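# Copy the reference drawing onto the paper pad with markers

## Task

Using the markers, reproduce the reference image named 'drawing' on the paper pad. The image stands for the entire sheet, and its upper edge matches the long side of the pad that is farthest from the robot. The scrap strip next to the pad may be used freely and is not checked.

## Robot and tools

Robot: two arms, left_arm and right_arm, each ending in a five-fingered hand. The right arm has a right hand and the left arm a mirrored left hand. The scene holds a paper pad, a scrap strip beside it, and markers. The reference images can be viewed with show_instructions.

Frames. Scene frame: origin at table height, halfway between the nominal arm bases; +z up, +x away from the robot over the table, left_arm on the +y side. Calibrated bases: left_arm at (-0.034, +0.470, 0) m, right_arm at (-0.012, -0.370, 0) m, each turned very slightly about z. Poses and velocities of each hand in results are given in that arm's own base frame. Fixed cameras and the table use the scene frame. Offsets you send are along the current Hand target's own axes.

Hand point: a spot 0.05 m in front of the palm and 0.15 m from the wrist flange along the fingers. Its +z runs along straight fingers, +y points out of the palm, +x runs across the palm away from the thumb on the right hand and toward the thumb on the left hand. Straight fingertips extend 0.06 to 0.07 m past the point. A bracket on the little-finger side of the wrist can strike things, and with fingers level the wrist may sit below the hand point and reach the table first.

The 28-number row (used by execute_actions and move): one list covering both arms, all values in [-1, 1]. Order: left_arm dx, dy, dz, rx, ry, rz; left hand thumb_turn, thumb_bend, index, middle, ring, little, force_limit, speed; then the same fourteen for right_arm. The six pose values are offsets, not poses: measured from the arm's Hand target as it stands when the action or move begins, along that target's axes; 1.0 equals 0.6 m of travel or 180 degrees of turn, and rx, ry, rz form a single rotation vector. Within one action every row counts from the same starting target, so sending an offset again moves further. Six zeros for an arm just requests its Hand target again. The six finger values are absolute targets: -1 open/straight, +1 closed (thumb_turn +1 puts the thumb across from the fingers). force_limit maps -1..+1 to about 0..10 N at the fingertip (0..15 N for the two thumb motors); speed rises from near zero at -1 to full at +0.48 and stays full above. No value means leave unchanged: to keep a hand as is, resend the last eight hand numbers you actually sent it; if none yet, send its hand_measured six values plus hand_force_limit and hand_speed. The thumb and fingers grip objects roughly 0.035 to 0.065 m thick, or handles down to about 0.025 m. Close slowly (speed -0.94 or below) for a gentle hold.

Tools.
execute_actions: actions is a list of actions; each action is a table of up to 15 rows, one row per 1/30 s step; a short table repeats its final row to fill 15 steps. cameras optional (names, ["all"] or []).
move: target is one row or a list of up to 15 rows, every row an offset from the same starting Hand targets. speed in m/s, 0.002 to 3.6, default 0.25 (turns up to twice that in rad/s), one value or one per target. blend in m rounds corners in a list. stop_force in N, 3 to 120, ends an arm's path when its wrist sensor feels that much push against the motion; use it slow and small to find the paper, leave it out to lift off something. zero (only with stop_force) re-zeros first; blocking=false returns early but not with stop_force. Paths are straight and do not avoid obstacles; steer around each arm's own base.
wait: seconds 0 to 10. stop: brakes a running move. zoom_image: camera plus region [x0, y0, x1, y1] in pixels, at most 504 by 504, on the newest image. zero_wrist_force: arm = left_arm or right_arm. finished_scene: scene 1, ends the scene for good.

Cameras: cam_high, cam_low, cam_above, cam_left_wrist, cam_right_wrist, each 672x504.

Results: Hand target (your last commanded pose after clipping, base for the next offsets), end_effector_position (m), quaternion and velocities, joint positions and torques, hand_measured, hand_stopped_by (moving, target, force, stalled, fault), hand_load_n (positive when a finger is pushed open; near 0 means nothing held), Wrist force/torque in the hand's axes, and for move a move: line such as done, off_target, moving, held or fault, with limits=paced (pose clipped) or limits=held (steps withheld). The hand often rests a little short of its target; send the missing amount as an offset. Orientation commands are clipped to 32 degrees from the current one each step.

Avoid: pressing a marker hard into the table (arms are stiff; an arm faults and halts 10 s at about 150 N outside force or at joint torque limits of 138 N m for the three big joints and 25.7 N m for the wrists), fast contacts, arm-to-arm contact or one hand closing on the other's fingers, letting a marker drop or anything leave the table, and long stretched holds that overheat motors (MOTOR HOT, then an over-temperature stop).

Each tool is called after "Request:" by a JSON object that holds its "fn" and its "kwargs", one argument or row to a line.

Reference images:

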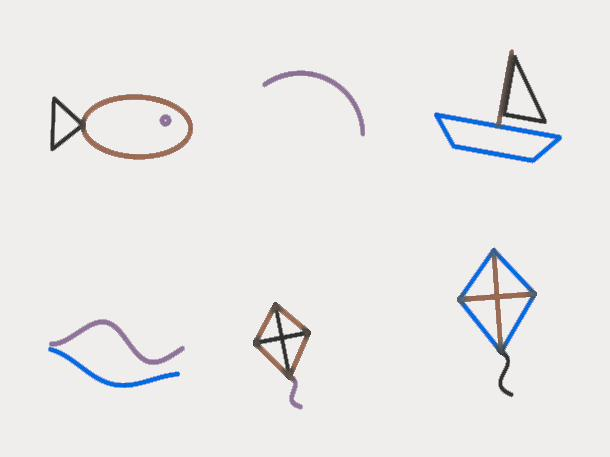

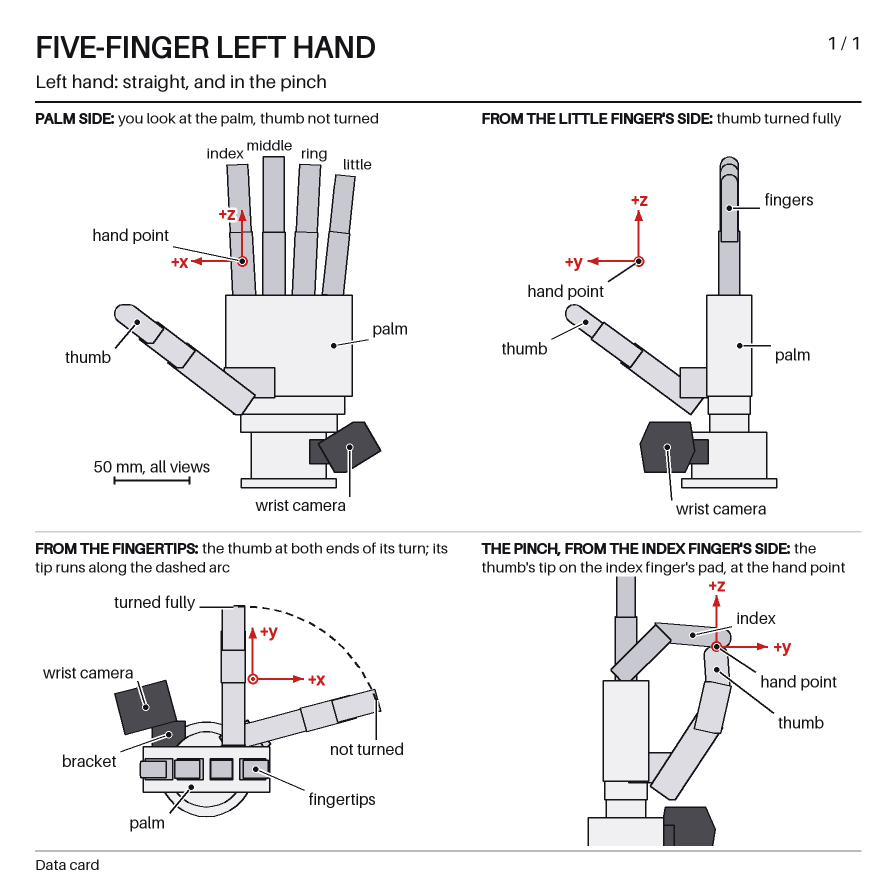

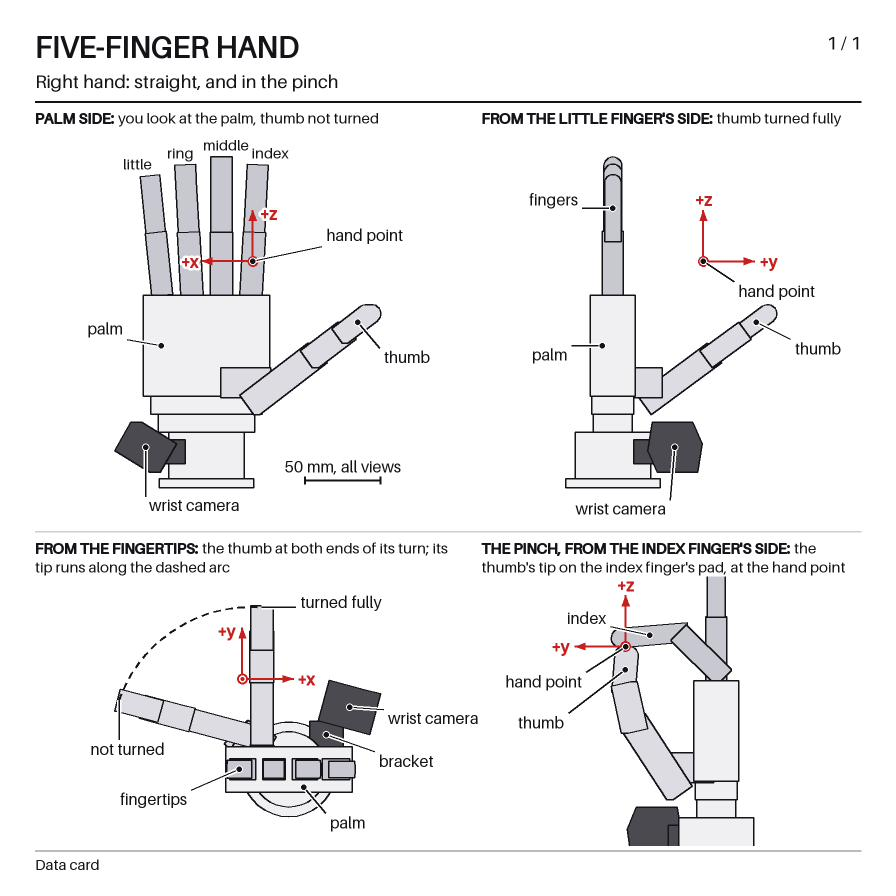

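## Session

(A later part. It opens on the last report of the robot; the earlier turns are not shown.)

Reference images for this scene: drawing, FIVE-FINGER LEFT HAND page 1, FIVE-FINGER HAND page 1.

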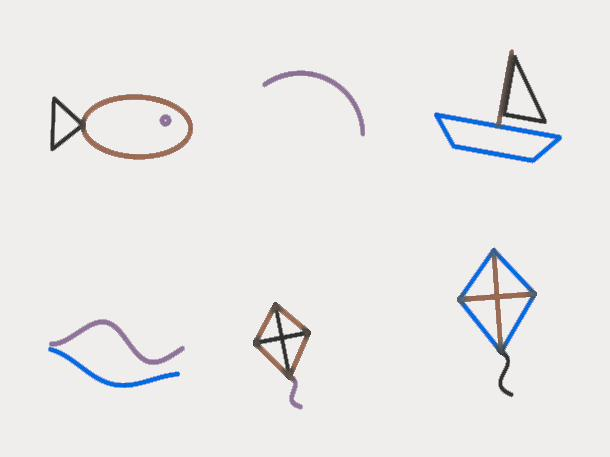

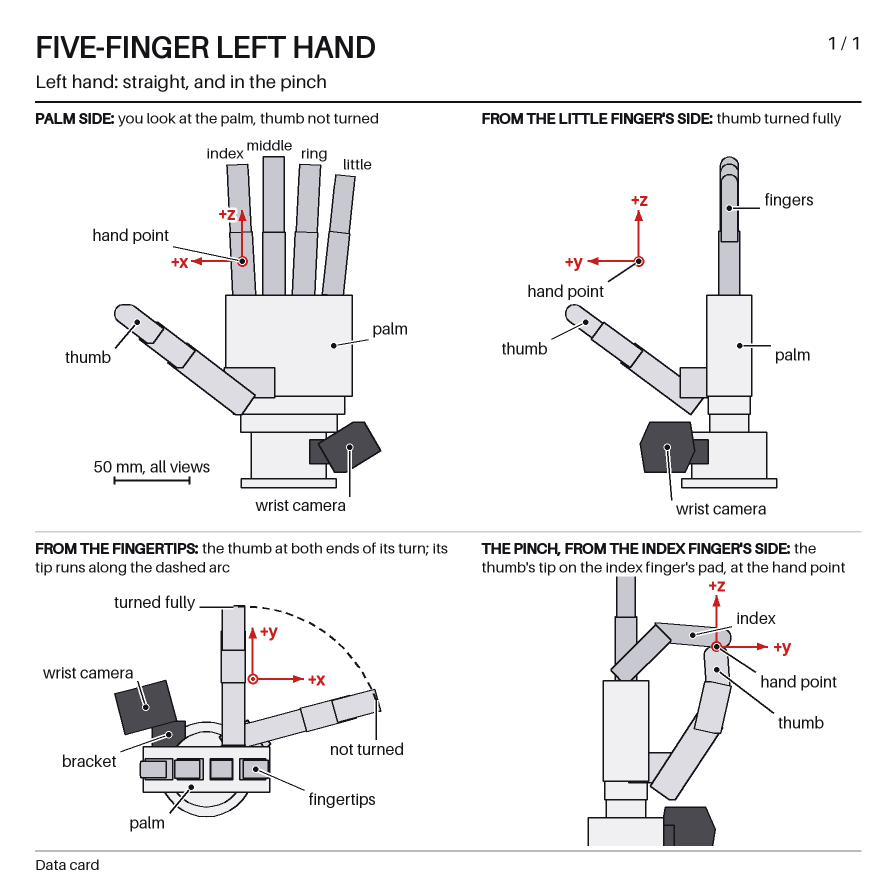

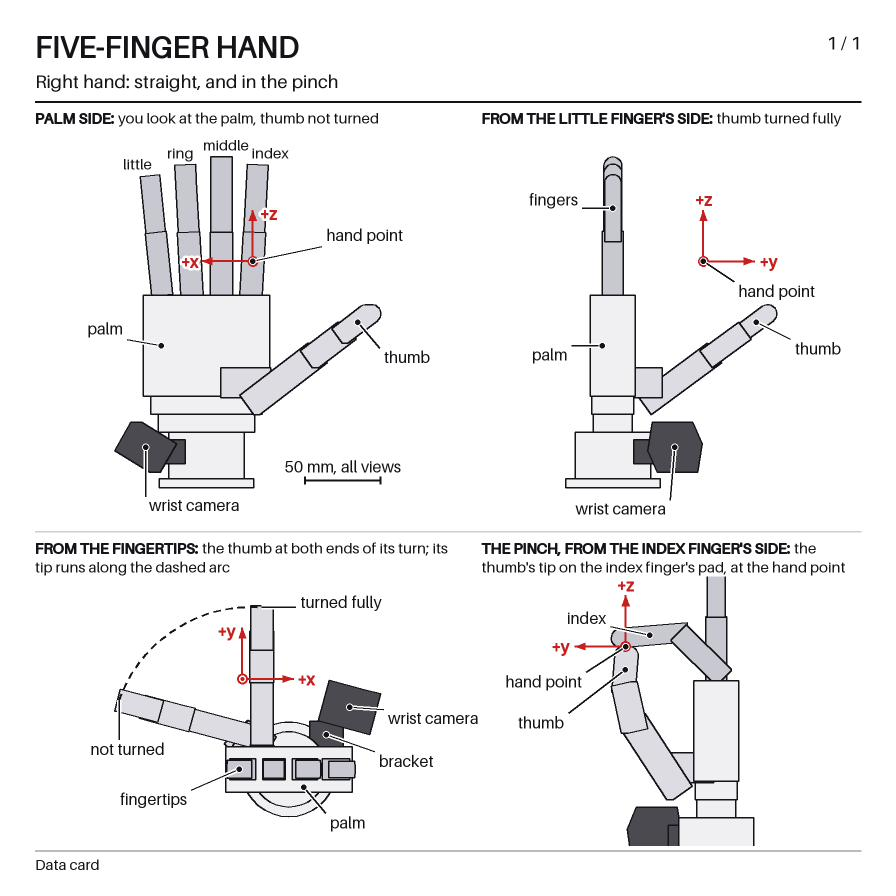

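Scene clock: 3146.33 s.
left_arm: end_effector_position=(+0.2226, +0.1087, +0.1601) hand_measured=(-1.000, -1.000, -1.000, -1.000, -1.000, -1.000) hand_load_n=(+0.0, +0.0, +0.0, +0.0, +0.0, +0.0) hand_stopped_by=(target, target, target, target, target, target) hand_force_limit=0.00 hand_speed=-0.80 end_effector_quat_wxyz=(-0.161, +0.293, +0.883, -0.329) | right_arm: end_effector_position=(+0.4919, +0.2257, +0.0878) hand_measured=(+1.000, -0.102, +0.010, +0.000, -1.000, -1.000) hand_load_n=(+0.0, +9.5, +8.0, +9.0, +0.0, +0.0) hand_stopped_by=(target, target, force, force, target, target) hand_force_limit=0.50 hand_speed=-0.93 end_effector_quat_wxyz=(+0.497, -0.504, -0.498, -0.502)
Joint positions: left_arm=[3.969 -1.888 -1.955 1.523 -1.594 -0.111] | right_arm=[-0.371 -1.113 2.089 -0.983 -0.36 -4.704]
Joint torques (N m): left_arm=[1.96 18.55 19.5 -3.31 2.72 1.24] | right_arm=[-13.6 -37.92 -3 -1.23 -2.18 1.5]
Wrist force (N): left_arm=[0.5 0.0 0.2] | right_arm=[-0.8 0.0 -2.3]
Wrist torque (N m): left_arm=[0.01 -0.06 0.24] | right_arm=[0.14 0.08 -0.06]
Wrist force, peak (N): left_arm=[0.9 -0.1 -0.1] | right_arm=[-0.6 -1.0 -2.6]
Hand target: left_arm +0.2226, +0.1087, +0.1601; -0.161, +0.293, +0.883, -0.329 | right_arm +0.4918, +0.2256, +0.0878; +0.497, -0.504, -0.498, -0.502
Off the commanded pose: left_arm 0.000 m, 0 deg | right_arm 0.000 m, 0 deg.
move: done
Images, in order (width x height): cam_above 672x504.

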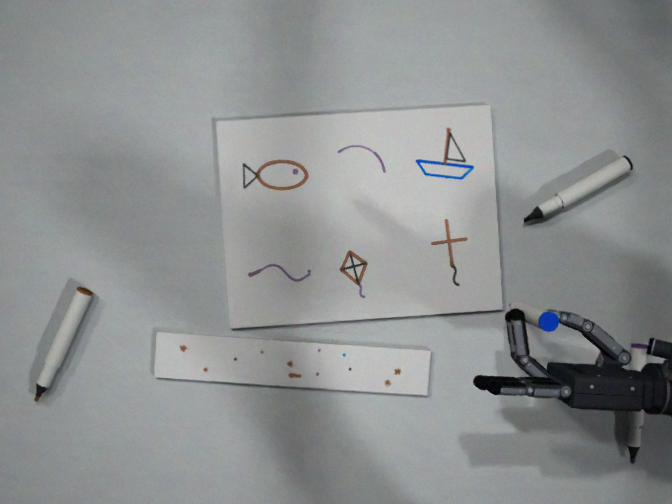

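Request:
{"fn": "move", "kwargs": {
  "target": [
    [0,0,0,0,0,0,-1,-1,-1,-1,-1,-1,0,-0.8,-0.0182,0.06587,0.10618,0,0,0,1,-0.1,0.5,0.6,-1,-1,0.5,-0.93],
    [0,0,0,0,0,0,-1,-1,-1,-1,-1,-1,0,-0.8,-0.0315,0.06587,0.10618,0,0,0,1,-0.1,0.5,0.6,-1,-1,0.5,-0.93]
  ],
  "speed": [0.15,0.1],
  "blend": [0.002,0]
}}

Scene clock: 3160.07 s.
left_arm: end_effector_position=(+0.2226, +0.1087, +0.1601) hand_measured=(-1.000, -1.000, -1.000, -1.000, -1.000, -1.000) hand_load_n=(-0.5, +0.0, +0.0, +0.0, +0.0, +0.0) hand_stopped_by=(target, target, target, target, target, target) hand_force_limit=0.00 hand_speed=-0.80 end_effector_quat_wxyz=(-0.161, +0.293, +0.883, -0.329) | right_arm: end_effector_position=(+0.5319, +0.2888, +0.0687) hand_measured=(+1.000, -0.102, +0.010, +0.000, -1.000, -1.000) hand_load_n=(-0.5, +9.0, +8.0, +9.5, +0.0, +0.0) hand_stopped_by=(target, target, force, force, target, target) hand_force_limit=0.50 hand_speed=-0.93 end_effector_quat_wxyz=(+0.497, -0.504, -0.498, -0.502)
Joint positions: left_arm=[3.969 -1.888 -1.955 1.523 -1.594 -0.111] | right_arm=[-0.203 -1.009 1.973 -0.979 -0.192 -4.697]
Joint torques (N m): left_arm=[1.6 18.86 18.93 -3.2 2.28 1.2] | right_arm=[13.1 -26.88 -16.83 -1.56 1.84 -1.19]
Wrist force (N): left_arm=[0.5 0.2 0.3] | right_arm=[-0.7 0.0 -2.6]
Wrist torque (N m): left_arm=[0.02 -0.05 0.23] | right_arm=[0.17 0.07 0.03]
Wrist force, peak (N): left_arm=[0.8 0.0 0.3] | right_arm=[-0.6 -0.4 -3.1]
Hand target: left_arm +0.2226, +0.1087, +0.1601; -0.161, +0.293, +0.883, -0.329 | right_arm +0.5320, +0.2889, +0.0687; +0.497, -0.504, -0.498, -0.502
Off the commanded pose: left_arm 0.000 m, 0 deg | right_arm 0.000 m, 0 deg.
move: done

Request:
{"fn": "move", "kwargs": {
  "target": [
    [0,0,0,0,0,0,-1,-1,-1,-1,-1,-1,0,-0.8,-0.00333,0,0,0,0,0,1,-0.1,0.5,0.6,-1,-1,0.5,-0.93],
    [0,0,0,0,0,0,-1,-1,-1,-1,-1,-1,0,-0.8,-0.00321,0.05165,-0.02189,0,0,0,1,-0.1,0.5,0.6,-1,-1,0.5,-0.93],
    [0,0,0,0,0,0,-1,-1,-1,-1,-1,-1,0,-0.8,-0.00282,0.08364,0.01676,0,0,0,1,-0.1,0.5,0.6,-1,-1,0.5,-0.93],
    [0,0,0,0,0,0,-1,-1,-1,-1,-1,-1,0,-0.8,-0.0029,0.03945,0.03962,0,0,0,1,-0.1,0.5,0.6,-1,-1,0.5,-0.93],
    [0,0,0,0,0,0,-1,-1,-1,-1,-1,-1,0,-0.8,-0.00333,0,0,0,0,0,1,-0.1,0.5,0.6,-1,-1,0.5,-0.93],
    [0,0,0,0,0,0,-1,-1,-1,-1,-1,-1,0,-0.8,0.0133,0,0,0,0,0,1,-0.1,0.5,0.6,-1,-1,0.5,-0.93]
  ],
  "speed": [0.02,0.035,0.035,0.035,0.035,0.1],
  "blend": [0,0,0,0,0,0]
}}

Request:
{"fn": "move", "kwargs": {
  "target": [
    [0,0,0,0,0,0,-1,-1,-1,-1,-1,-1,0,-0.8,-0.002,-0.05287,0.26483,0,0,0,1,-0.1,0.5,0.6,-1,-1,0.5,-0.93],
    [0,0,0,0,0,0,-1,-1,-1,-1,-1,-1,0,-0.8,-0.012,-0.05287,0.26483,0,0,0,1,-0.1,0.5,0.6,-1,-1,0.5,-0.93]
  ],
  "speed": [0.2,0.1],
  "blend": [0.002,0],
  "cameras": ["cam_above"]
}}

Request:
{"fn": "zoom_image", "kwargs": {
  "camera": "cam_above",
  "region": [410, 200, 490, 300]
}}

Scene clock: 3186.53 s.
left_arm: end_effector_position=(+0.2226, +0.1087, +0.1601) hand_measured=(-1.000, -1.000, -1.000, -1.000, -1.000, -1.000) hand_load_n=(-0.5, +0.0, -0.5, +0.0, +0.0, +0.0) hand_stopped_by=(target, target, target, target, target, target) hand_force_limit=0.00 hand_speed=-0.80 end_effector_quat_wxyz=(-0.161, +0.293, +0.883, -0.329) | right_arm: end_effector_position=(+0.5320, +0.2889, +0.0766) hand_measured=(+1.000, -0.102, +0.010, +0.000, -1.000, -1.000) hand_load_n=(+0.5, +8.0, +6.5, +9.5, +0.0, +0.0) hand_stopped_by=(target, target, force, force, target, target) hand_force_limit=0.50 hand_speed=-0.93 end_effector_quat_wxyz=(+0.497, -0.504, -0.498, -0.502)
Joint positions: left_arm=[3.969 -1.888 -1.955 1.523 -1.594 -0.111] | right_arm=[-0.203 -1.025 1.971 -0.96 -0.192 -4.697]
Joint torques (N m): left_arm=[1.35 18.44 19.66 -3.13 2.31 1.19] | right_arm=[-13.64 -41.37 -17.44 2.01 -2.03 -1.37]
Wrist force (N): left_arm=[0.6 0.0 0.1] | right_arm=[-0.6 -0.1 -2.7]
Wrist torque (N m): left_arm=[0.00 -0.08 0.24] | right_arm=[0.15 0.07 0.03]
Wrist force, peak (N): left_arm=[0.9 -0.2 0.1] | right_arm=[4.0 -2.1 -2.6]
Hand target: left_arm +0.2226, +0.1087, +0.1601; -0.161, +0.293, +0.883, -0.329 | right_arm +0.5320, +0.2889, +0.0766; +0.497, -0.504, -0.498, -0.502
Off the commanded pose: left_arm 0.000 m, 0 deg | right_arm 0.000 m, 0 deg.
move: done

Scene clock: 3188.23 s.
left_arm: end_effector_position=(+0.2226, +0.1087, +0.1601) hand_measured=(-1.000, -1.000, -1.000, -1.000, -1.000, -1.000) hand_load_n=(+0.0, +0.0, +0.0, +0.0, +0.0, +0.0) hand_stopped_by=(target, target, target, target, target, target) hand_force_limit=0.00 hand_speed=-0.80 end_effector_quat_wxyz=(-0.161, +0.293, +0.883, -0.329) | right_arm: end_effector_position=(+0.5020, +0.4481, +0.0691) hand_measured=(+1.000, -0.102, +0.010, +0.000, -1.000, -1.000) hand_load_n=(+0.5, +8.0, +6.5, +9.5, +0.0, +0.0) hand_stopped_by=(target, target, force, force, target, target) hand_force_limit=0.50 hand_speed=-0.93 end_effector_quat_wxyz=(+0.497, -0.504, -0.498, -0.502)
Joint positions: left_arm=[3.969 -1.888 -1.955 1.523 -1.594 -0.111] | right_arm=[0.145 -0.988 1.929 -0.925 0.156 -4.727]
Joint torques (N m): left_arm=[2.63 19.23 18.82 -3.07 2.51 1.25] | right_arm=[12.02 -28.16 -17.58 1.2 1.83 -1.34]
Wrist force (N): left_arm=[0.9 -0.1 0.1] | right_arm=[-0.6 0.1 -2.6]
Wrist torque (N m): left_arm=[-0.01 -0.12 0.26] | right_arm=[0.17 0.08 0.03]
Wrist force, peak (N): left_arm=[0.9 -0.1 0.1] | right_arm=[-0.5 0.2 -3.6]
Hand target: left_arm +0.2226, +0.1087, +0.1601; -0.161, +0.293, +0.883, -0.329 | right_arm +0.5020, +0.4481, +0.0691; +0.497, -0.504, -0.498, -0.502
Off the commanded pose: left_arm 0.000 m, 0 deg | right_arm 0.000 m, 0 deg.
move: done
Images, in order (width x height): cam_above 672x504.

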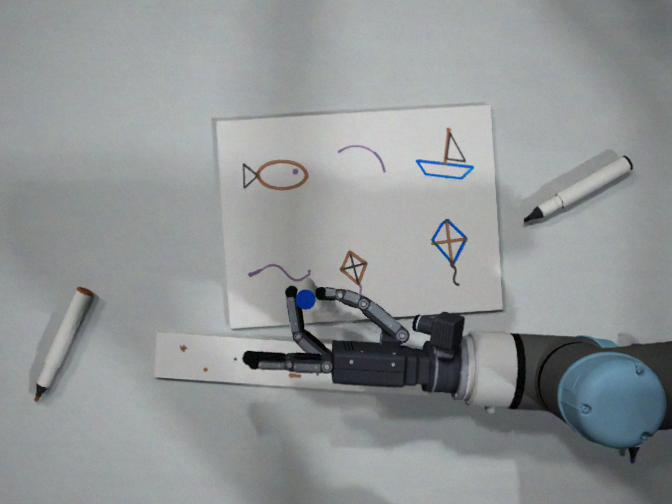

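Scaled by 5.040 from the camera's 672x504 image, which has a finer 960x720 frame.

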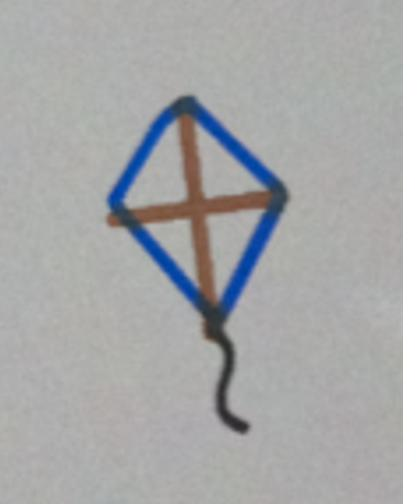

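Request:
{"fn": "zoom_image", "kwargs": {
  "camera": "cam_above",
  "region": [425, 212, 475, 272]
}}

Scaled by 8.400 from the camera's 672x504 image, which has a finer 960x720 frame.

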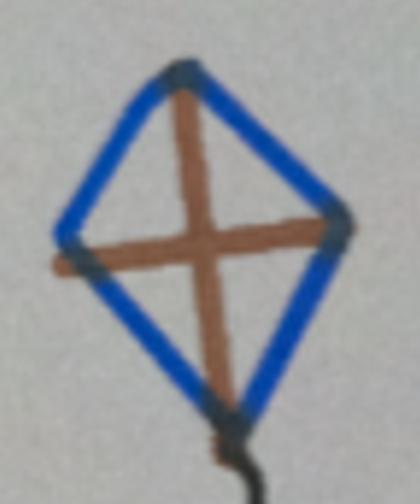

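Request:
{"fn": "move", "kwargs": {
  "target": [0,0,0,0,0,0,-1,-1,-1,-1,-1,-1,0,-0.8,-0.0067,0,0,0,0,0,1,-0.1,0.5,0.6,-1,-1,0.5,-0.93],
  "speed": 0.004,
  "stop_force": 3
}}

Request:
{"fn": "move", "kwargs": {
  "target": [
    [0,0,0,0,0,0,-1,-1,-1,-1,-1,-1,0,-0.8,0.0167,0,0,0,0,0,1,-0.1,0.5,0.6,-1,-1,0.5,-0.93],
    [0,0,0,0,0,0,-1,-1,-1,-1,-1,-1,0,-0.8,0.0333,-0.15,-0.15,0,0,0,1,-0.1,0.5,0.6,-1,-1,0.5,-0.93]
  ],
  "speed": [0.1,0.2],
  "blend": [0.003,0],
  "cameras": ["cam_above"]
}}

Request:
{"fn": "zoom_image", "kwargs": {
  "camera": "cam_above",
  "region": [270, 250, 350, 310]
}}

Scene clock: 3228.23 s.
left_arm: end_effector_position=(+0.2226, +0.1087, +0.1601) hand_measured=(-1.000, -1.000, -1.000, -1.000, -1.000, -1.000) hand_load_n=(+0.0, +0.0, +0.0, +0.0, +0.0, +0.0) hand_stopped_by=(target, target, target, target, target, target) hand_force_limit=0.00 hand_speed=-0.80 end_effector_quat_wxyz=(-0.161, +0.293, +0.883, -0.329) | right_arm: end_effector_position=(+0.5020, +0.4481, +0.0668) hand_measured=(+1.000, -0.102, +0.010, +0.000, -1.000, -1.000) hand_load_n=(-0.5, +8.0, +6.5, +9.5, +0.0, +0.0) hand_stopped_by=(target, target, force, force, target, target) hand_force_limit=0.50 hand_speed=-0.93 end_effector_quat_wxyz=(+0.497, -0.504, -0.498, -0.502)
Joint positions: left_arm=[3.969 -1.888 -1.955 1.523 -1.594 -0.111] | right_arm=[0.145 -0.983 1.93 -0.929 0.156 -4.728]
Joint torques (N m): left_arm=[0.83 18.32 19.05 -2.97 2.4 1.27] | right_arm=[12.08 -42.08 -9.73 1.75 1.25 1.31]
Wrist force (N): left_arm=[0.5 0.1 0.2] | right_arm=[3.0 -0.3 -2.3]
Wrist torque (N m): left_arm=[0.03 -0.07 0.24] | right_arm=[0.16 0.12 0.01]
Wrist force, peak (N): left_arm=[0.9 0.0 0.3] | right_arm=[4.1 -0.5 -2.5]
Hand target: left_arm +0.2226, +0.1087, +0.1601; -0.161, +0.293, +0.883, -0.329 | right_arm +0.5020, +0.4481, +0.0668; +0.497, -0.504, -0.498, -0.502 (not the last commanded pose)
Off the commanded pose: left_arm 0.000 m, 0 deg | right_arm 0.002 m, 0 deg.
move: contact (right_arm)

Scene clock: 3230.07 s.
left_arm: end_effector_position=(+0.2226, +0.1087, +0.1601) hand_measured=(-1.000, -1.000, -1.000, -1.000, -1.000, -1.000) hand_load_n=(-0.5, +0.0, +0.0, +0.0, +0.0, +0.0) hand_stopped_by=(target, target, target, target, target, target) hand_force_limit=0.00 hand_speed=-0.80 end_effector_quat_wxyz=(-0.161, +0.293, +0.883, -0.329) | right_arm: end_effector_position=(+0.4111, +0.3592, +0.0872) hand_measured=(+1.000, -0.102, +0.010, +0.000, -1.000, -1.000) hand_load_n=(+0.5, +8.0, +6.5, +9.5, +0.0, +0.0) hand_stopped_by=(target, target, force, force, target, target) hand_force_limit=0.50 hand_speed=-0.93 end_effector_quat_wxyz=(+0.498, -0.502, -0.496, -0.503)
Joint positions: left_arm=[3.969 -1.888 -1.955 1.523 -1.594 -0.111] | right_arm=[-0.069 -1.204 2.264 -1.015 -0.058 -4.757]
Joint torques (N m): left_arm=[1.72 18.42 18.84 -3.12 2.5 1.2] | right_arm=[-13.81 -33.45 -2.86 -1.59 -2.05 1.51]
Wrist force (N): left_arm=[0.4 -0.1 0.2] | right_arm=[-0.6 0.1 -2.7]
Wrist torque (N m): left_arm=[0.00 -0.06 0.23] | right_arm=[0.19 0.08 -0.04]
Wrist force, peak (N): left_arm=[0.9 0.1 0.0] | right_arm=[2.9 -0.2 -2.3]
Hand target: left_arm +0.2226, +0.1087, +0.1601; -0.161, +0.293, +0.883, -0.329 | right_arm +0.4111, +0.3591, +0.0872; +0.497, -0.504, -0.498, -0.502
Off the commanded pose: left_arm 0.000 m, 0 deg | right_arm 0.000 m, 0 deg.
move: done
Images, in order (width x height): cam_above 672x504.

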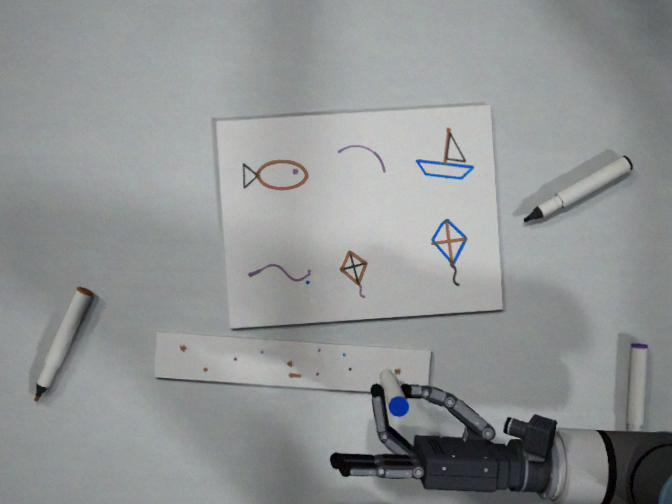

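Scaled by 6.300 from the camera's 672x504 image, which has a finer 960x720 frame.

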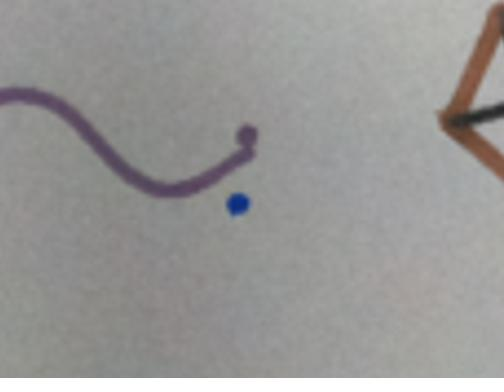

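Request:
{"fn": "move", "kwargs": {
  "target": [0,0,0,0,0,0,-1,-1,-1,-1,-1,-1,0,-0.8,0,0,0,0,0,0,1,-0.1,0.57,0.67,-1,-1,0.7,-0.93]
}}

Request:
{"fn": "move", "kwargs": {
  "target": [
    [0,0,0,0,0,0,-1,-1,-1,-1,-1,-1,0,-0.8,-0.0162,0.15058,0.25755,0,0,0,1,-0.1,0.57,0.67,-1,-1,0.7,-0.93],
    [0,0,0,0,0,0,-1,-1,-1,-1,-1,-1,0,-0.8,-0.0296,0.15058,0.25755,0,0,0,1,-0.1,0.57,0.67,-1,-1,0.7,-0.93]
  ],
  "speed": [0.2,0.1],
  "blend": [0.002,0]
}}

Request:
{"fn": "move", "kwargs": {
  "target": [0,0,0,0,0,0,-1,-1,-1,-1,-1,-1,0,-0.8,-0.0067,0,0,0,0,0,1,-0.1,0.57,0.67,-1,-1,0.7,-0.93],
  "speed": 0.004,
  "stop_force": 3
}}

Request:
{"fn": "move", "kwargs": {
  "target": [
    [0,0,0,0,0,0,-1,-1,-1,-1,-1,-1,0,-0.8,0.0167,0,0,0,0,0,1,-0.1,0.57,0.67,-1,-1,0.7,-0.93],
    [0,0,0,0,0,0,-1,-1,-1,-1,-1,-1,0,-0.8,0.0333,-0.15,-0.15,0,0,0,1,-0.1,0.57,0.67,-1,-1,0.7,-0.93]
  ],
  "speed": [0.1,0.2],
  "blend": [0.003,0],
  "cameras": ["cam_above"]
}}

Request:
{"fn": "zoom_image", "kwargs": {
  "camera": "cam_above",
  "region": [220, 250, 300, 310]
}}

Scene clock: 3262.87 s.
left_arm: end_effector_position=(+0.2226, +0.1087, +0.1601) hand_measured=(-1.000, -1.000, -1.000, -1.000, -1.000, -1.000) hand_load_n=(-0.5, +0.0, +0.0, +0.0, +0.0, +0.0) hand_stopped_by=(target, target, target, target, target, target) hand_force_limit=0.00 hand_speed=-0.80 end_effector_quat_wxyz=(-0.161, +0.293, +0.883, -0.329) | right_arm: end_effector_position=(+0.4111, +0.3592, +0.0872) hand_measured=(+1.000, -0.102, +0.014, +0.000, -1.000, -1.000) hand_load_n=(-0.5, +9.0, +7.5, +9.0, +0.0, +0.0) hand_stopped_by=(target, target, force, force, target, target) hand_force_limit=0.70 hand_speed=-0.93 end_effector_quat_wxyz=(+0.498, -0.502, -0.496, -0.503)
Joint positions: left_arm=[3.969 -1.888 -1.955 1.523 -1.594 -0.111] | right_arm=[-0.069 -1.204 2.264 -1.015 -0.058 -4.757]
Joint torques (N m): left_arm=[1.26 18.58 19.82 -2.91 2.38 1.13] | right_arm=[-13.14 -33.01 -1.91 -1.63 -2.05 1.5]
Wrist force (N): left_arm=[0.8 -0.1 0.0] | right_arm=[-0.7 0.1 -2.8]
Wrist torque (N m): left_arm=[0.01 -0.12 0.25] | right_arm=[0.18 0.11 -0.05]
Wrist force, peak (N): left_arm=[0.9 0.2 0.2] | right_arm=[-0.6 0.1 -2.9]
Hand target: left_arm +0.2226, +0.1087, +0.1601; -0.161, +0.293, +0.883, -0.329 | right_arm +0.4111, +0.3592, +0.0872; +0.498, -0.502, -0.496, -0.503
Off the commanded pose: left_arm 0.000 m, 0 deg | right_arm 0.000 m, 0 deg.
move: done

Scene clock: 3264.53 s.
left_arm: end_effector_position=(+0.2226, +0.1087, +0.1601) hand_measured=(-1.000, -1.000, -1.000, -1.000, -1.000, -1.000) hand_load_n=(+0.0, +0.0, +0.0, +0.0, +0.0, +0.0) hand_stopped_by=(target, target, target, target, target, target) hand_force_limit=0.00 hand_speed=-0.80 end_effector_quat_wxyz=(-0.161, +0.293, +0.883, -0.329) | right_arm: end_effector_position=(+0.5031, +0.5127, +0.0698) hand_measured=(+1.000, -0.102, +0.014, +0.000, -1.000, -1.000) hand_load_n=(+0.0, +8.5, +7.5, +9.0, +0.0, +0.0) hand_stopped_by=(target, target, force, force, target, target) hand_force_limit=0.70 hand_speed=-0.93 end_effector_quat_wxyz=(+0.498, -0.502, -0.496, -0.503)
Joint positions: left_arm=[3.969 -1.888 -1.955 1.523 -1.594 -0.111] | right_arm=[0.276 -0.943 1.841 -0.907 0.287 -4.702]
Joint torques (N m): left_arm=[1.33 18.2 18.62 -2.89 2.48 1.21] | right_arm=[12.33 -30.81 -18.69 1.15 1.82 -1.42]
Wrist force (N): left_arm=[0.6 0.1 0.2] | right_arm=[-0.7 0.1 -2.6]
Wrist torque (N m): left_arm=[0.01 -0.08 0.24] | right_arm=[0.19 0.09 0.03]
Wrist force, peak (N): left_arm=[0.8 0.1 0.3] | right_arm=[-0.7 -0.4 -3.5]
Hand target: left_arm +0.2226, +0.1087, +0.1601; -0.161, +0.293, +0.883, -0.329 | right_arm +0.5032, +0.5127, +0.0697; +0.498, -0.502, -0.496, -0.503
Off the commanded pose: left_arm 0.000 m, 0 deg | right_arm 0.000 m, 0 deg.
move: done

Scene clock: 3266.33 s.
left_arm: end_effector_position=(+0.2226, +0.1087, +0.1601) hand_measured=(-1.000, -1.000, -1.000, -1.000, -1.000, -1.000) hand_load_n=(+0.0, +0.0, +0.0, +0.0, +0.0, +0.0) hand_stopped_by=(target, target, target, target, target, target) hand_force_limit=0.00 hand_speed=-0.80 end_effector_quat_wxyz=(-0.161, +0.293, +0.883, -0.329) | right_arm: end_effector_position=(+0.5032, +0.5127, +0.0670) hand_measured=(+1.000, -0.102, +0.014, +0.000, -1.000, -1.000) hand_load_n=(-1.0, +8.0, +7.5, +9.0, +0.0, +0.0) hand_stopped_by=(target, target, force, force, target, target) hand_force_limit=0.70 hand_speed=-0.93 end_effector_quat_wxyz=(+0.498, -0.502, -0.496, -0.503)
Joint positions: left_arm=[3.969 -1.888 -1.955 1.523 -1.594 -0.111] | right_arm=[0.276 -0.937 1.841 -0.913 0.287 -4.703]
Joint torques (N m): left_arm=[2.05 18.66 19.02 -3.01 2.38 1.37] | right_arm=[10.7 -43.55 -10.57 1.57 1.73 -0.18]
Wrist force (N): left_arm=[0.6 0.1 0.3] | right_arm=[2.6 -0.3 -2.5]
Wrist torque (N m): left_arm=[0.02 -0.07 0.23] | right_arm=[0.18 0.12 0.02]
Wrist force, peak (N): left_arm=[0.9 -0.1 0.2] | right_arm=[3.7 -0.3 -2.5]
Hand target: left_arm +0.2226, +0.1087, +0.1601; -0.161, +0.293, +0.883, -0.329 | right_arm +0.5032, +0.5127, +0.0670; +0.498, -0.502, -0.496, -0.503 (not the last commanded pose)
Off the commanded pose: left_arm 0.000 m, 0 deg | right_arm 0.001 m, 0 deg.
move: contact (right_arm)

Scene clock: 3268.03 s.
left_arm: end_effector_position=(+0.2226, +0.1087, +0.1601) hand_measured=(-1.000, -1.000, -1.000, -1.000, -1.000, -1.000) hand_load_n=(+0.0, +0.0, +0.0, +0.0, +0.0, +0.0) hand_stopped_by=(target, target, target, target, target, target) hand_force_limit=0.00 hand_speed=-0.80 end_effector_quat_wxyz=(-0.161, +0.293, +0.883, -0.329) | right_arm: end_effector_position=(+0.4122, +0.4237, +0.0868) hand_measured=(+1.000, -0.102, +0.014, +0.000, -1.000, -1.000) hand_load_n=(+0.0, +9.0, +7.5, +9.0, -0.5, +0.0) hand_stopped_by=(target, target, force, force, target, target) hand_force_limit=0.70 hand_speed=-0.93 end_effector_quat_wxyz=(+0.498, -0.503, -0.496, -0.503)
Joint positions: left_arm=[3.969 -1.888 -1.955 1.523 -1.594 -0.111] | right_arm=[0.114 -1.172 2.208 -1.053 0.125 -4.694]
Joint torques (N m): left_arm=[1.46 18.67 19.3 -2.91 2.44 1.16] | right_arm=[-13.24 -35.55 -2.58 -2.2 -2.15 1.9]
Wrist force (N): left_arm=[0.7 0.0 0.4] | right_arm=[-0.6 -0.1 -2.5]
Wrist torque (N m): left_arm=[-0.01 -0.09 0.25] | right_arm=[0.15 0.08 -0.05]
Wrist force, peak (N): left_arm=[0.8 -0.1 0.3] | right_arm=[2.4 -0.3 -2.5]
Hand target: left_arm +0.2226, +0.1087, +0.1601; -0.161, +0.293, +0.883, -0.329 | right_arm +0.4122, +0.4237, +0.0868; +0.498, -0.502, -0.496, -0.503
Off the commanded pose: left_arm 0.000 m, 0 deg | right_arm 0.000 m, 0 deg.
move: done
Images, in order (width x height): cam_above 672x504.

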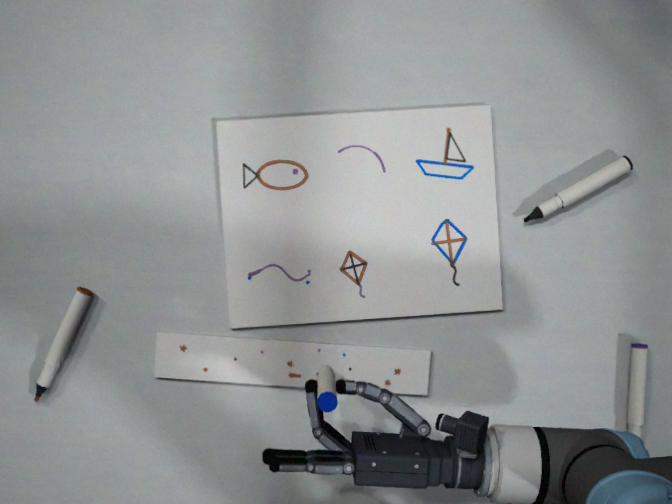

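Scaled by 6.300 from the camera's 672x504 image, which has a finer 960x720 frame.

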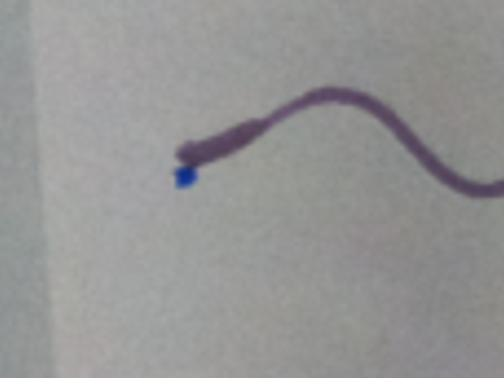

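Request:
{"fn": "move", "kwargs": {
  "target": [
    [0,0,0,0,0,0,-1,-1,-1,-1,-1,-1,0,-0.8,-0.0167,0.1492,0.14993,0,0,0,1,-0.1,0.57,0.67,-1,-1,0.7,-0.93],
    [0,0,0,0,0,0,-1,-1,-1,-1,-1,-1,0,-0.8,-0.0297,0.1492,0.14993,0,0,0,1,-0.1,0.57,0.67,-1,-1,0.7,-0.93]
  ],
  "speed": [0.2,0.1],
  "blend": [0.002,0]
}}

Scene clock: 3284.43 s.
left_arm: end_effector_position=(+0.2226, +0.1087, +0.1601) hand_measured=(-1.000, -1.000, -1.000, -1.000, -1.000, -1.000) hand_load_n=(-0.5, +0.0, -0.5, +0.0, +0.0, +0.0) hand_stopped_by=(target, target, target, target, target, target) hand_force_limit=0.00 hand_speed=-0.80 end_effector_quat_wxyz=(-0.161, +0.293, +0.883, -0.329) | right_arm: end_effector_position=(+0.5027, +0.5127, +0.0692) hand_measured=(+1.000, -0.102, +0.014, +0.000, -1.000, -1.000) hand_load_n=(+0.0, +9.0, +8.0, +9.0, +0.0, +0.0) hand_stopped_by=(target, target, force, force, target, target) hand_force_limit=0.70 hand_speed=-0.93 end_effector_quat_wxyz=(+0.498, -0.502, -0.496, -0.503)
Joint positions: left_arm=[3.969 -1.888 -1.955 1.523 -1.594 -0.111] | right_arm=[0.276 -0.942 1.842 -0.909 0.287 -4.702]
Joint torques (N m): left_arm=[1.68 18.76 18.42 -2.86 2.54 1.15] | right_arm=[12.54 -31.4 -19.24 1.09 1.66 -1.24]
Wrist force (N): left_arm=[0.5 0.1 0.2] | right_arm=[-0.7 0.1 -2.8]
Wrist torque (N m): left_arm=[0.01 -0.07 0.24] | right_arm=[0.20 0.08 0.03]
Wrist force, peak (N): left_arm=[0.8 -0.1 0.5] | right_arm=[-0.3 -0.6 -3.3]
Hand target: left_arm +0.2226, +0.1087, +0.1601; -0.161, +0.293, +0.883, -0.329 | right_arm +0.5027, +0.5127, +0.0691; +0.498, -0.502, -0.496, -0.503
Off the commanded pose: left_arm 0.000 m, 0 deg | right_arm 0.000 m, 0 deg.
move: done

Request:
{"fn": "move", "kwargs": {
  "target": [
    [0,0,0,0,0,0,-1,-1,-1,-1,-1,-1,0,-0.8,-0.00317,0,0,0,0,0,1,-0.1,0.57,0.67,-1,-1,0.7,-0.93],
    [0,0,0,0,0,0,-1,-1,-1,-1,-1,-1,0,-0.8,-0.00318,-0.00202,-0.01036,0,0,0,1,-0.1,0.57,0.67,-1,-1,0.7,-0.93],
    [0,0,0,0,0,0,-1,-1,-1,-1,-1,-1,0,-0.8,-0.00321,-0.00766,-0.02203,0,0,0,1,-0.1,0.57,0.67,-1,-1,0.7,-0.93],
    [0,0,0,0,0,0,-1,-1,-1,-1,-1,-1,0,-0.8,-0.00326,-0.01556,-0.03568,0,0,0,1,-0.1,0.57,0.67,-1,-1,0.7,-0.93],
    [0,0,0,0,0,0,-1,-1,-1,-1,-1,-1,0,-0.8,-0.00328,-0.02098,-0.049,0,0,0,1,-0.1,0.57,0.67,-1,-1,0.7,-0.93],
    [0,0,0,0,0,0,-1,-1,-1,-1,-1,-1,0,-0.8,-0.0033,-0.02205,-0.06344,0,0,0,1,-0.1,0.57,0.67,-1,-1,0.7,-0.93],
    [0,0,0,0,0,0,-1,-1,-1,-1,-1,-1,0,-0.8,-0.0033,-0.01929,-0.07823,0,0,0,1,-0.1,0.57,0.67,-1,-1,0.7,-0.93],
    [0,0,0,0,0,0,-1,-1,-1,-1,-1,-1,0,-0.8,-0.00327,-0.01395,-0.09015,0,0,0,1,-0.1,0.57,0.67,-1,-1,0.7,-0.93],
    [0,0,0,0,0,0,-1,-1,-1,-1,-1,-1,0,-0.8,-0.00326,-0.00998,-0.09805,0,0,0,1,-0.1,0.57,0.67,-1,-1,0.7,-0.93],
    [0,0,0,0,0,0,-1,-1,-1,-1,-1,-1,0,-0.8,-0.00325,-0.00693,-0.10859,0,0,0,1,-0.1,0.57,0.67,-1,-1,0.7,-0.93],
    [0,0,0,0,0,0,-1,-1,-1,-1,-1,-1,0,-0.8,0.0133,-0.00693,-0.10859,0,0,0,1,-0.1,0.57,0.67,-1,-1,0.7,-0.93]
  ],
  "speed": [0.02,0.03,0.03,0.03,0.03,0.03,0.03,0.03,0.03,0.03,0.1],
  "blend": [0,0.001,0.001,0.001,0.001,0.001,0.001,0.001,0.001,0,0]
}}

Request:
{"fn": "move", "kwargs": {
  "target": [0,0,0,0,0,0,-1,-1,-1,-1,-1,-1,0,-0.8,0.02,-0.15,-0.15,0,0,0,1,-0.1,0.57,0.67,-1,-1,0.7,-0.93],
  "speed": 0.2,
  "cameras": ["cam_above"]
}}

Request:
{"fn": "zoom_image", "kwargs": {
  "camera": "cam_above",
  "region": [230, 245, 330, 320]
}}

Scene clock: 3306.70 s.
left_arm: end_effector_position=(+0.2226, +0.1087, +0.1601) hand_measured=(-1.000, -1.000, -1.000, -1.000, -1.000, -1.000) hand_load_n=(+0.0, +0.0, +0.0, +0.0, -0.5, +0.0) hand_stopped_by=(target, target, target, target, target, target) hand_force_limit=0.00 hand_speed=-0.80 end_effector_quat_wxyz=(-0.161, +0.293, +0.883, -0.329) | right_arm: end_effector_position=(+0.4978, +0.4476, +0.0769) hand_measured=(+1.000, -0.102, +0.014, +0.000, -1.000, -1.000) hand_load_n=(+0.0, +9.0, +8.0, +9.0, +0.0, +0.0) hand_stopped_by=(target, target, force, force, target, target) hand_force_limit=0.70 hand_speed=-0.93 end_effector_quat_wxyz=(+0.498, -0.502, -0.496, -0.503)
Joint positions: left_arm=[3.969 -1.888 -1.955 1.523 -1.594 -0.111] | right_arm=[0.144 -1.013 1.951 -0.955 0.156 -4.694]
Joint torques (N m): left_arm=[1.6 19.34 19.08 -2.91 2.35 1.12] | right_arm=[-13.58 -42.38 -18.14 1.26 -2.14 -1.35]
Wrist force (N): left_arm=[0.7 0.1 0.0] | right_arm=[-0.6 -0.1 -2.6]
Wrist torque (N m): left_arm=[0.03 -0.10 0.25] | right_arm=[0.15 0.07 0.02]
Wrist force, peak (N): left_arm=[0.9 0.0 0.3] | right_arm=[-1.2 0.1 -2.7]
Hand target: left_arm +0.2226, +0.1087, +0.1601; -0.161, +0.293, +0.883, -0.329 | right_arm +0.4978, +0.4476, +0.0769; +0.498, -0.502, -0.496, -0.503
Off the commanded pose: left_arm 0.000 m, 0 deg | right_arm 0.000 m, 0 deg.
move: done

Scene clock: 3308.30 s.
left_arm: end_effector_position=(+0.2226, +0.1087, +0.1601) hand_measured=(-1.000, -1.000, -1.000, -1.000, -1.000, -1.000) hand_load_n=(+0.0, +0.0, +0.0, +0.0, +0.0, +0.0) hand_stopped_by=(target, target, target, target, target, target) hand_force_limit=0.00 hand_speed=-0.80 end_effector_quat_wxyz=(-0.161, +0.293, +0.883, -0.329) | right_arm: end_effector_position=(+0.4068, +0.3586, +0.0888) hand_measured=(+1.000, -0.102, +0.014, +0.000, -1.000, -1.000) hand_load_n=(-0.5, +9.0, +8.0, +9.0, +0.0, +0.0) hand_stopped_by=(target, target, force, force, target, target) hand_force_limit=0.70 hand_speed=-0.93 end_effector_quat_wxyz=(+0.498, -0.502, -0.496, -0.503)
Joint positions: left_arm=[3.969 -1.888 -1.955 1.523 -1.594 -0.111] | right_arm=[-0.072 -1.213 2.273 -1.006 -0.06 -4.766]
Joint torques (N m): left_arm=[1.08 18.18 18.25 -2.88 2.31 1.11] | right_arm=[-12.75 -32.52 -2.87 -1.51 -2.27 1.5]
Wrist force (N): left_arm=[0.7 0.0 0.2] | right_arm=[-0.7 0.0 -2.7]
Wrist torque (N m): left_arm=[0.01 -0.09 0.24] | right_arm=[0.17 0.10 -0.05]
Wrist force, peak (N): left_arm=[0.9 -0.1 0.1] | right_arm=[-0.7 -0.9 -3.0]
Hand target: left_arm +0.2226, +0.1087, +0.1601; -0.161, +0.293, +0.883, -0.329 | right_arm +0.4068, +0.3586, +0.0888; +0.498, -0.502, -0.496, -0.503
Off the commanded pose: left_arm 0.000 m, 0 deg | right_arm 0.000 m, 0 deg.
move: done
Images, in order (width x height): cam_above 672x504.

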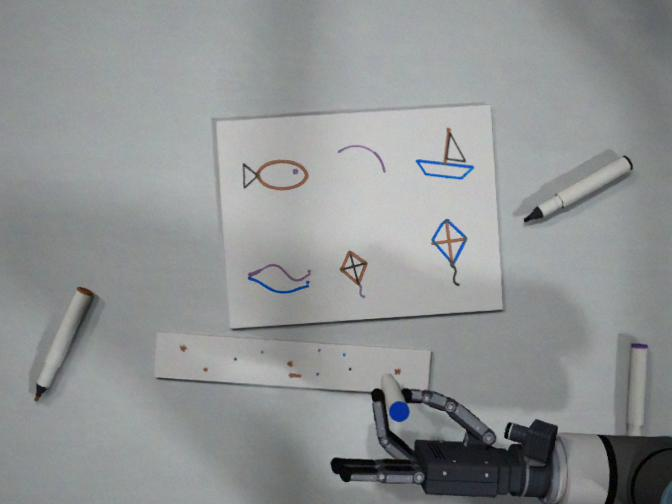

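Scaled by 5.040 from the camera's 672x504 image, which has a finer 960x720 frame.

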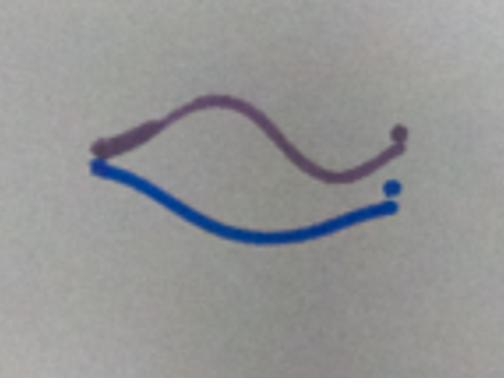

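Request:
{"fn": "move", "kwargs": {
  "target": [
    [0,0,0,0,0,0,-1,-1,-1,-1,-1,-1,0,-0.8,-0.0197,0.28635,-0.0983,0,0,0,1,-0.1,0.57,0.67,-1,-1,0.7,-0.93],
    [0,0,0,0,0,0,-1,-1,-1,-1,-1,-1,0,-0.8,-0.033,0.28635,-0.0983,0,0,0,1,-0.1,0.57,0.67,-1,-1,0.7,-0.93]
  ],
  "speed": [0.2,0.1],
  "blend": [0.002,0]
}}

Scene clock: 3322.63 s.
left_arm: end_effector_position=(+0.2226, +0.1087, +0.1601) hand_measured=(-1.000, -1.000, -1.000, -1.000, -1.000, -1.000) hand_load_n=(+0.0, +0.0, +0.0, +0.0, +0.0, +0.0) hand_stopped_by=(target, target, target, target, target, target) hand_force_limit=0.00 hand_speed=-0.80 end_effector_quat_wxyz=(-0.161, +0.293, +0.883, -0.329) | right_arm: end_effector_position=(+0.5779, +0.2977, +0.0687) hand_measured=(+1.000, -0.102, +0.014, +0.000, -1.000, -1.000) hand_load_n=(-0.5, +9.0, +8.0, +9.0, +0.0, +0.0) hand_stopped_by=(target, target, force, force, target, target) hand_force_limit=0.70 hand_speed=-0.93 end_effector_quat_wxyz=(+0.498, -0.503, -0.496, -0.503)
Joint positions: left_arm=[3.969 -1.888 -1.955 1.523 -1.594 -0.111] | right_arm=[-0.168 -0.93 1.819 -0.875 -0.156 -4.726]
Joint torques (N m): left_arm=[0.64 19.76 18.86 -2.86 2.33 1.01] | right_arm=[-13.81 -30.36 -17.79 2.06 -2.09 -1.24]
Wrist force (N): left_arm=[0.6 0.0 0.1] | right_arm=[-0.5 -0.1 -2.6]
Wrist torque (N m): left_arm=[0.00 -0.08 0.25] | right_arm=[0.15 0.05 0.05]
Wrist force, peak (N): left_arm=[0.9 -0.1 0.4] | right_arm=[-0.3 1.2 -3.0]
Hand target: left_arm +0.2226, +0.1087, +0.1601; -0.161, +0.293, +0.883, -0.329 | right_arm +0.5779, +0.2977, +0.0687; +0.498, -0.502, -0.496, -0.503
Off the commanded pose: left_arm 0.000 m, 0 deg | right_arm 0.000 m, 0 deg.
move: done

Request:
{"fn": "move", "kwargs": {
  "target": [
    [0,0,0,0,0,0,-1,-1,-1,-1,-1,-1,0,-0.8,-0.00288,0,0,0,0,0,1,-0.1,0.57,0.67,-1,-1,0.7,-0.93],
    [0,0,0,0,0,0,-1,-1,-1,-1,-1,-1,0,-0.8,-0.00308,-0.0442,0.02286,0,0,0,1,-0.1,0.57,0.67,-1,-1,0.7,-0.93],
    [0,0,0,0,0,0,-1,-1,-1,-1,-1,-1,0,-0.8,-0.00333,-0.08364,-0.01676,0,0,0,1,-0.1,0.57,0.67,-1,-1,0.7,-0.93],
    [0,0,0,0,0,0,-1,-1,-1,-1,-1,-1,0,-0.8,0.0133,-0.08364,-0.01676,0,0,0,1,-0.1,0.57,0.67,-1,-1,0.7,-0.93]
  ],
  "speed": [0.02,0.03,0.03,0.1],
  "blend": [0,0,0,0]
}}

Request:
{"fn": "move", "kwargs": {
  "target": [0,0,0,0,0,0,-1,-1,-1,-1,-1,-1,0,-0.8,0.02,-0.12,-0.15,0,0,0,1,-0.1,0.57,0.67,-1,-1,0.7,-0.93],
  "speed": 0.2,
  "cameras": ["cam_above"]
}}

Request:
{"fn": "zoom_image", "kwargs": {
  "camera": "cam_above",
  "region": [425, 212, 475, 292]
}}

Request:
{"fn": "zoom_image", "kwargs": {
  "camera": "cam_above",
  "region": [200, 90, 510, 335]
}}

Scene clock: 3337.13 s.
left_arm: end_effector_position=(+0.2226, +0.1087, +0.1601) hand_measured=(-1.000, -1.000, -1.000, -1.000, -1.000, -1.000) hand_load_n=(-0.5, +0.0, +0.0, +0.0, +0.0, +0.0) hand_stopped_by=(target, target, target, target, target, target) hand_force_limit=0.00 hand_speed=-0.80 end_effector_quat_wxyz=(-0.161, +0.293, +0.883, -0.329) | right_arm: end_effector_position=(+0.5276, +0.2882, +0.0766) hand_measured=(+1.000, -0.102, +0.014, +0.000, -1.000, -1.000) hand_load_n=(-0.5, +9.0, +7.5, +9.0, +0.0, +0.0) hand_stopped_by=(target, target, force, force, target, target) hand_force_limit=0.70 hand_speed=-0.93 end_effector_quat_wxyz=(+0.498, -0.502, -0.496, -0.503)
Joint positions: left_arm=[3.969 -1.888 -1.955 1.523 -1.594 -0.111] | right_arm=[-0.207 -1.026 1.977 -0.938 -0.196 -4.724]
Joint torques (N m): left_arm=[0.59 19.86 19 -2.79 2.42 1.25] | right_arm=[-13.27 -41.85 -17.69 2.21 -2.04 -1.4]
Wrist force (N): left_arm=[0.6 0.0 0.2] | right_arm=[-0.5 0.1 -2.7]
Wrist torque (N m): left_arm=[0.01 -0.09 0.24] | right_arm=[0.18 0.05 0.05]
Wrist force, peak (N): left_arm=[0.9 -0.1 0.3] | right_arm=[0.4 0.5 -2.9]
Hand target: left_arm +0.2226, +0.1087, +0.1601; -0.161, +0.293, +0.883, -0.329 | right_arm +0.5276, +0.2882, +0.0767; +0.498, -0.502, -0.496, -0.503
Off the commanded pose: left_arm 0.000 m, 0 deg | right_arm 0.000 m, 0 deg.
move: done

Scene clock: 3338.43 s.
left_arm: end_effector_position=(+0.2226, +0.1087, +0.1601) hand_measured=(-1.000, -1.000, -1.000, -1.000, -1.000, -1.000) hand_load_n=(-0.5, +0.0, -0.5, +0.0, +0.0, +0.0) hand_stopped_by=(target, target, target, target, target, target) hand_force_limit=0.00 hand_speed=-0.80 end_effector_quat_wxyz=(-0.161, +0.293, +0.883, -0.329) | right_arm: end_effector_position=(+0.4547, +0.1991, +0.0885) hand_measured=(+1.000, -0.102, +0.014, +0.000, -1.000, -1.000) hand_load_n=(-0.5, +8.5, +8.0, +9.0, +0.0, +0.0) hand_stopped_by=(target, target, force, force, target, target) hand_force_limit=0.70 hand_speed=-0.93 end_effector_quat_wxyz=(+0.498, -0.502, -0.496, -0.503)
Joint positions: left_arm=[3.969 -1.888 -1.955 1.523 -1.594 -0.111] | right_arm=[-0.473 -1.165 2.187 -1.016 -0.461 -4.717]
Joint torques (N m): left_arm=[0.25 18.91 18.31 -2.79 2.31 1.14] | right_arm=[-13.9 -34.71 -3.16 -1.06 -2.01 1.64]
Wrist force (N): left_arm=[0.3 -0.1 0.2] | right_arm=[-0.6 -0.1 -2.6]
Wrist torque (N m): left_arm=[-0.01 -0.04 0.23] | right_arm=[0.15 0.06 -0.05]
Wrist force, peak (N): left_arm=[0.9 0.1 0.3] | right_arm=[-0.4 -0.8 -3.3]
Hand target: left_arm +0.2226, +0.1087, +0.1601; -0.161, +0.293, +0.883, -0.329 | right_arm +0.4546, +0.1990, +0.0885; +0.498, -0.502, -0.496, -0.503
Off the commanded pose: left_arm 0.000 m, 0 deg | right_arm 0.000 m, 0 deg.
move: done
Images, in order (width x height): cam_above 672x504.

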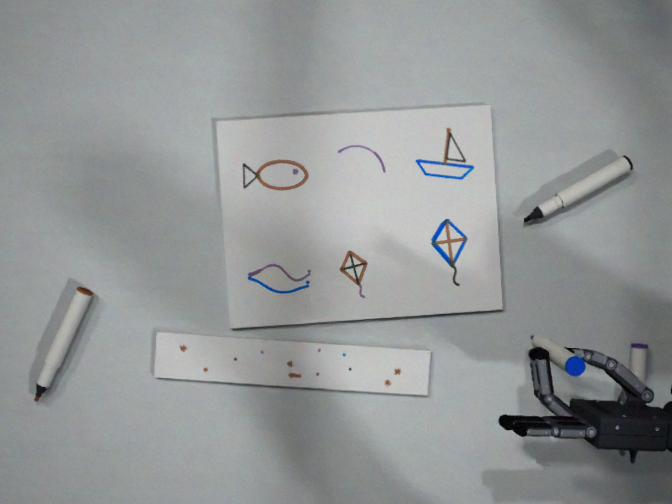

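Scaled by 6.300 from the camera's 672x504 image, which has a finer 960x720 frame.

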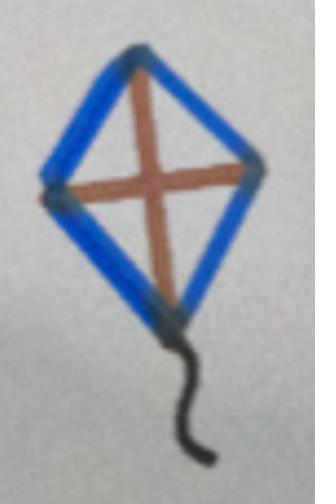

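Scaled by 1.626 from the camera's 672x504 image, which has a finer 960x720 frame.

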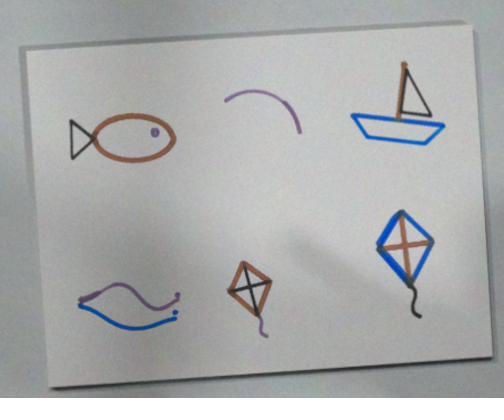

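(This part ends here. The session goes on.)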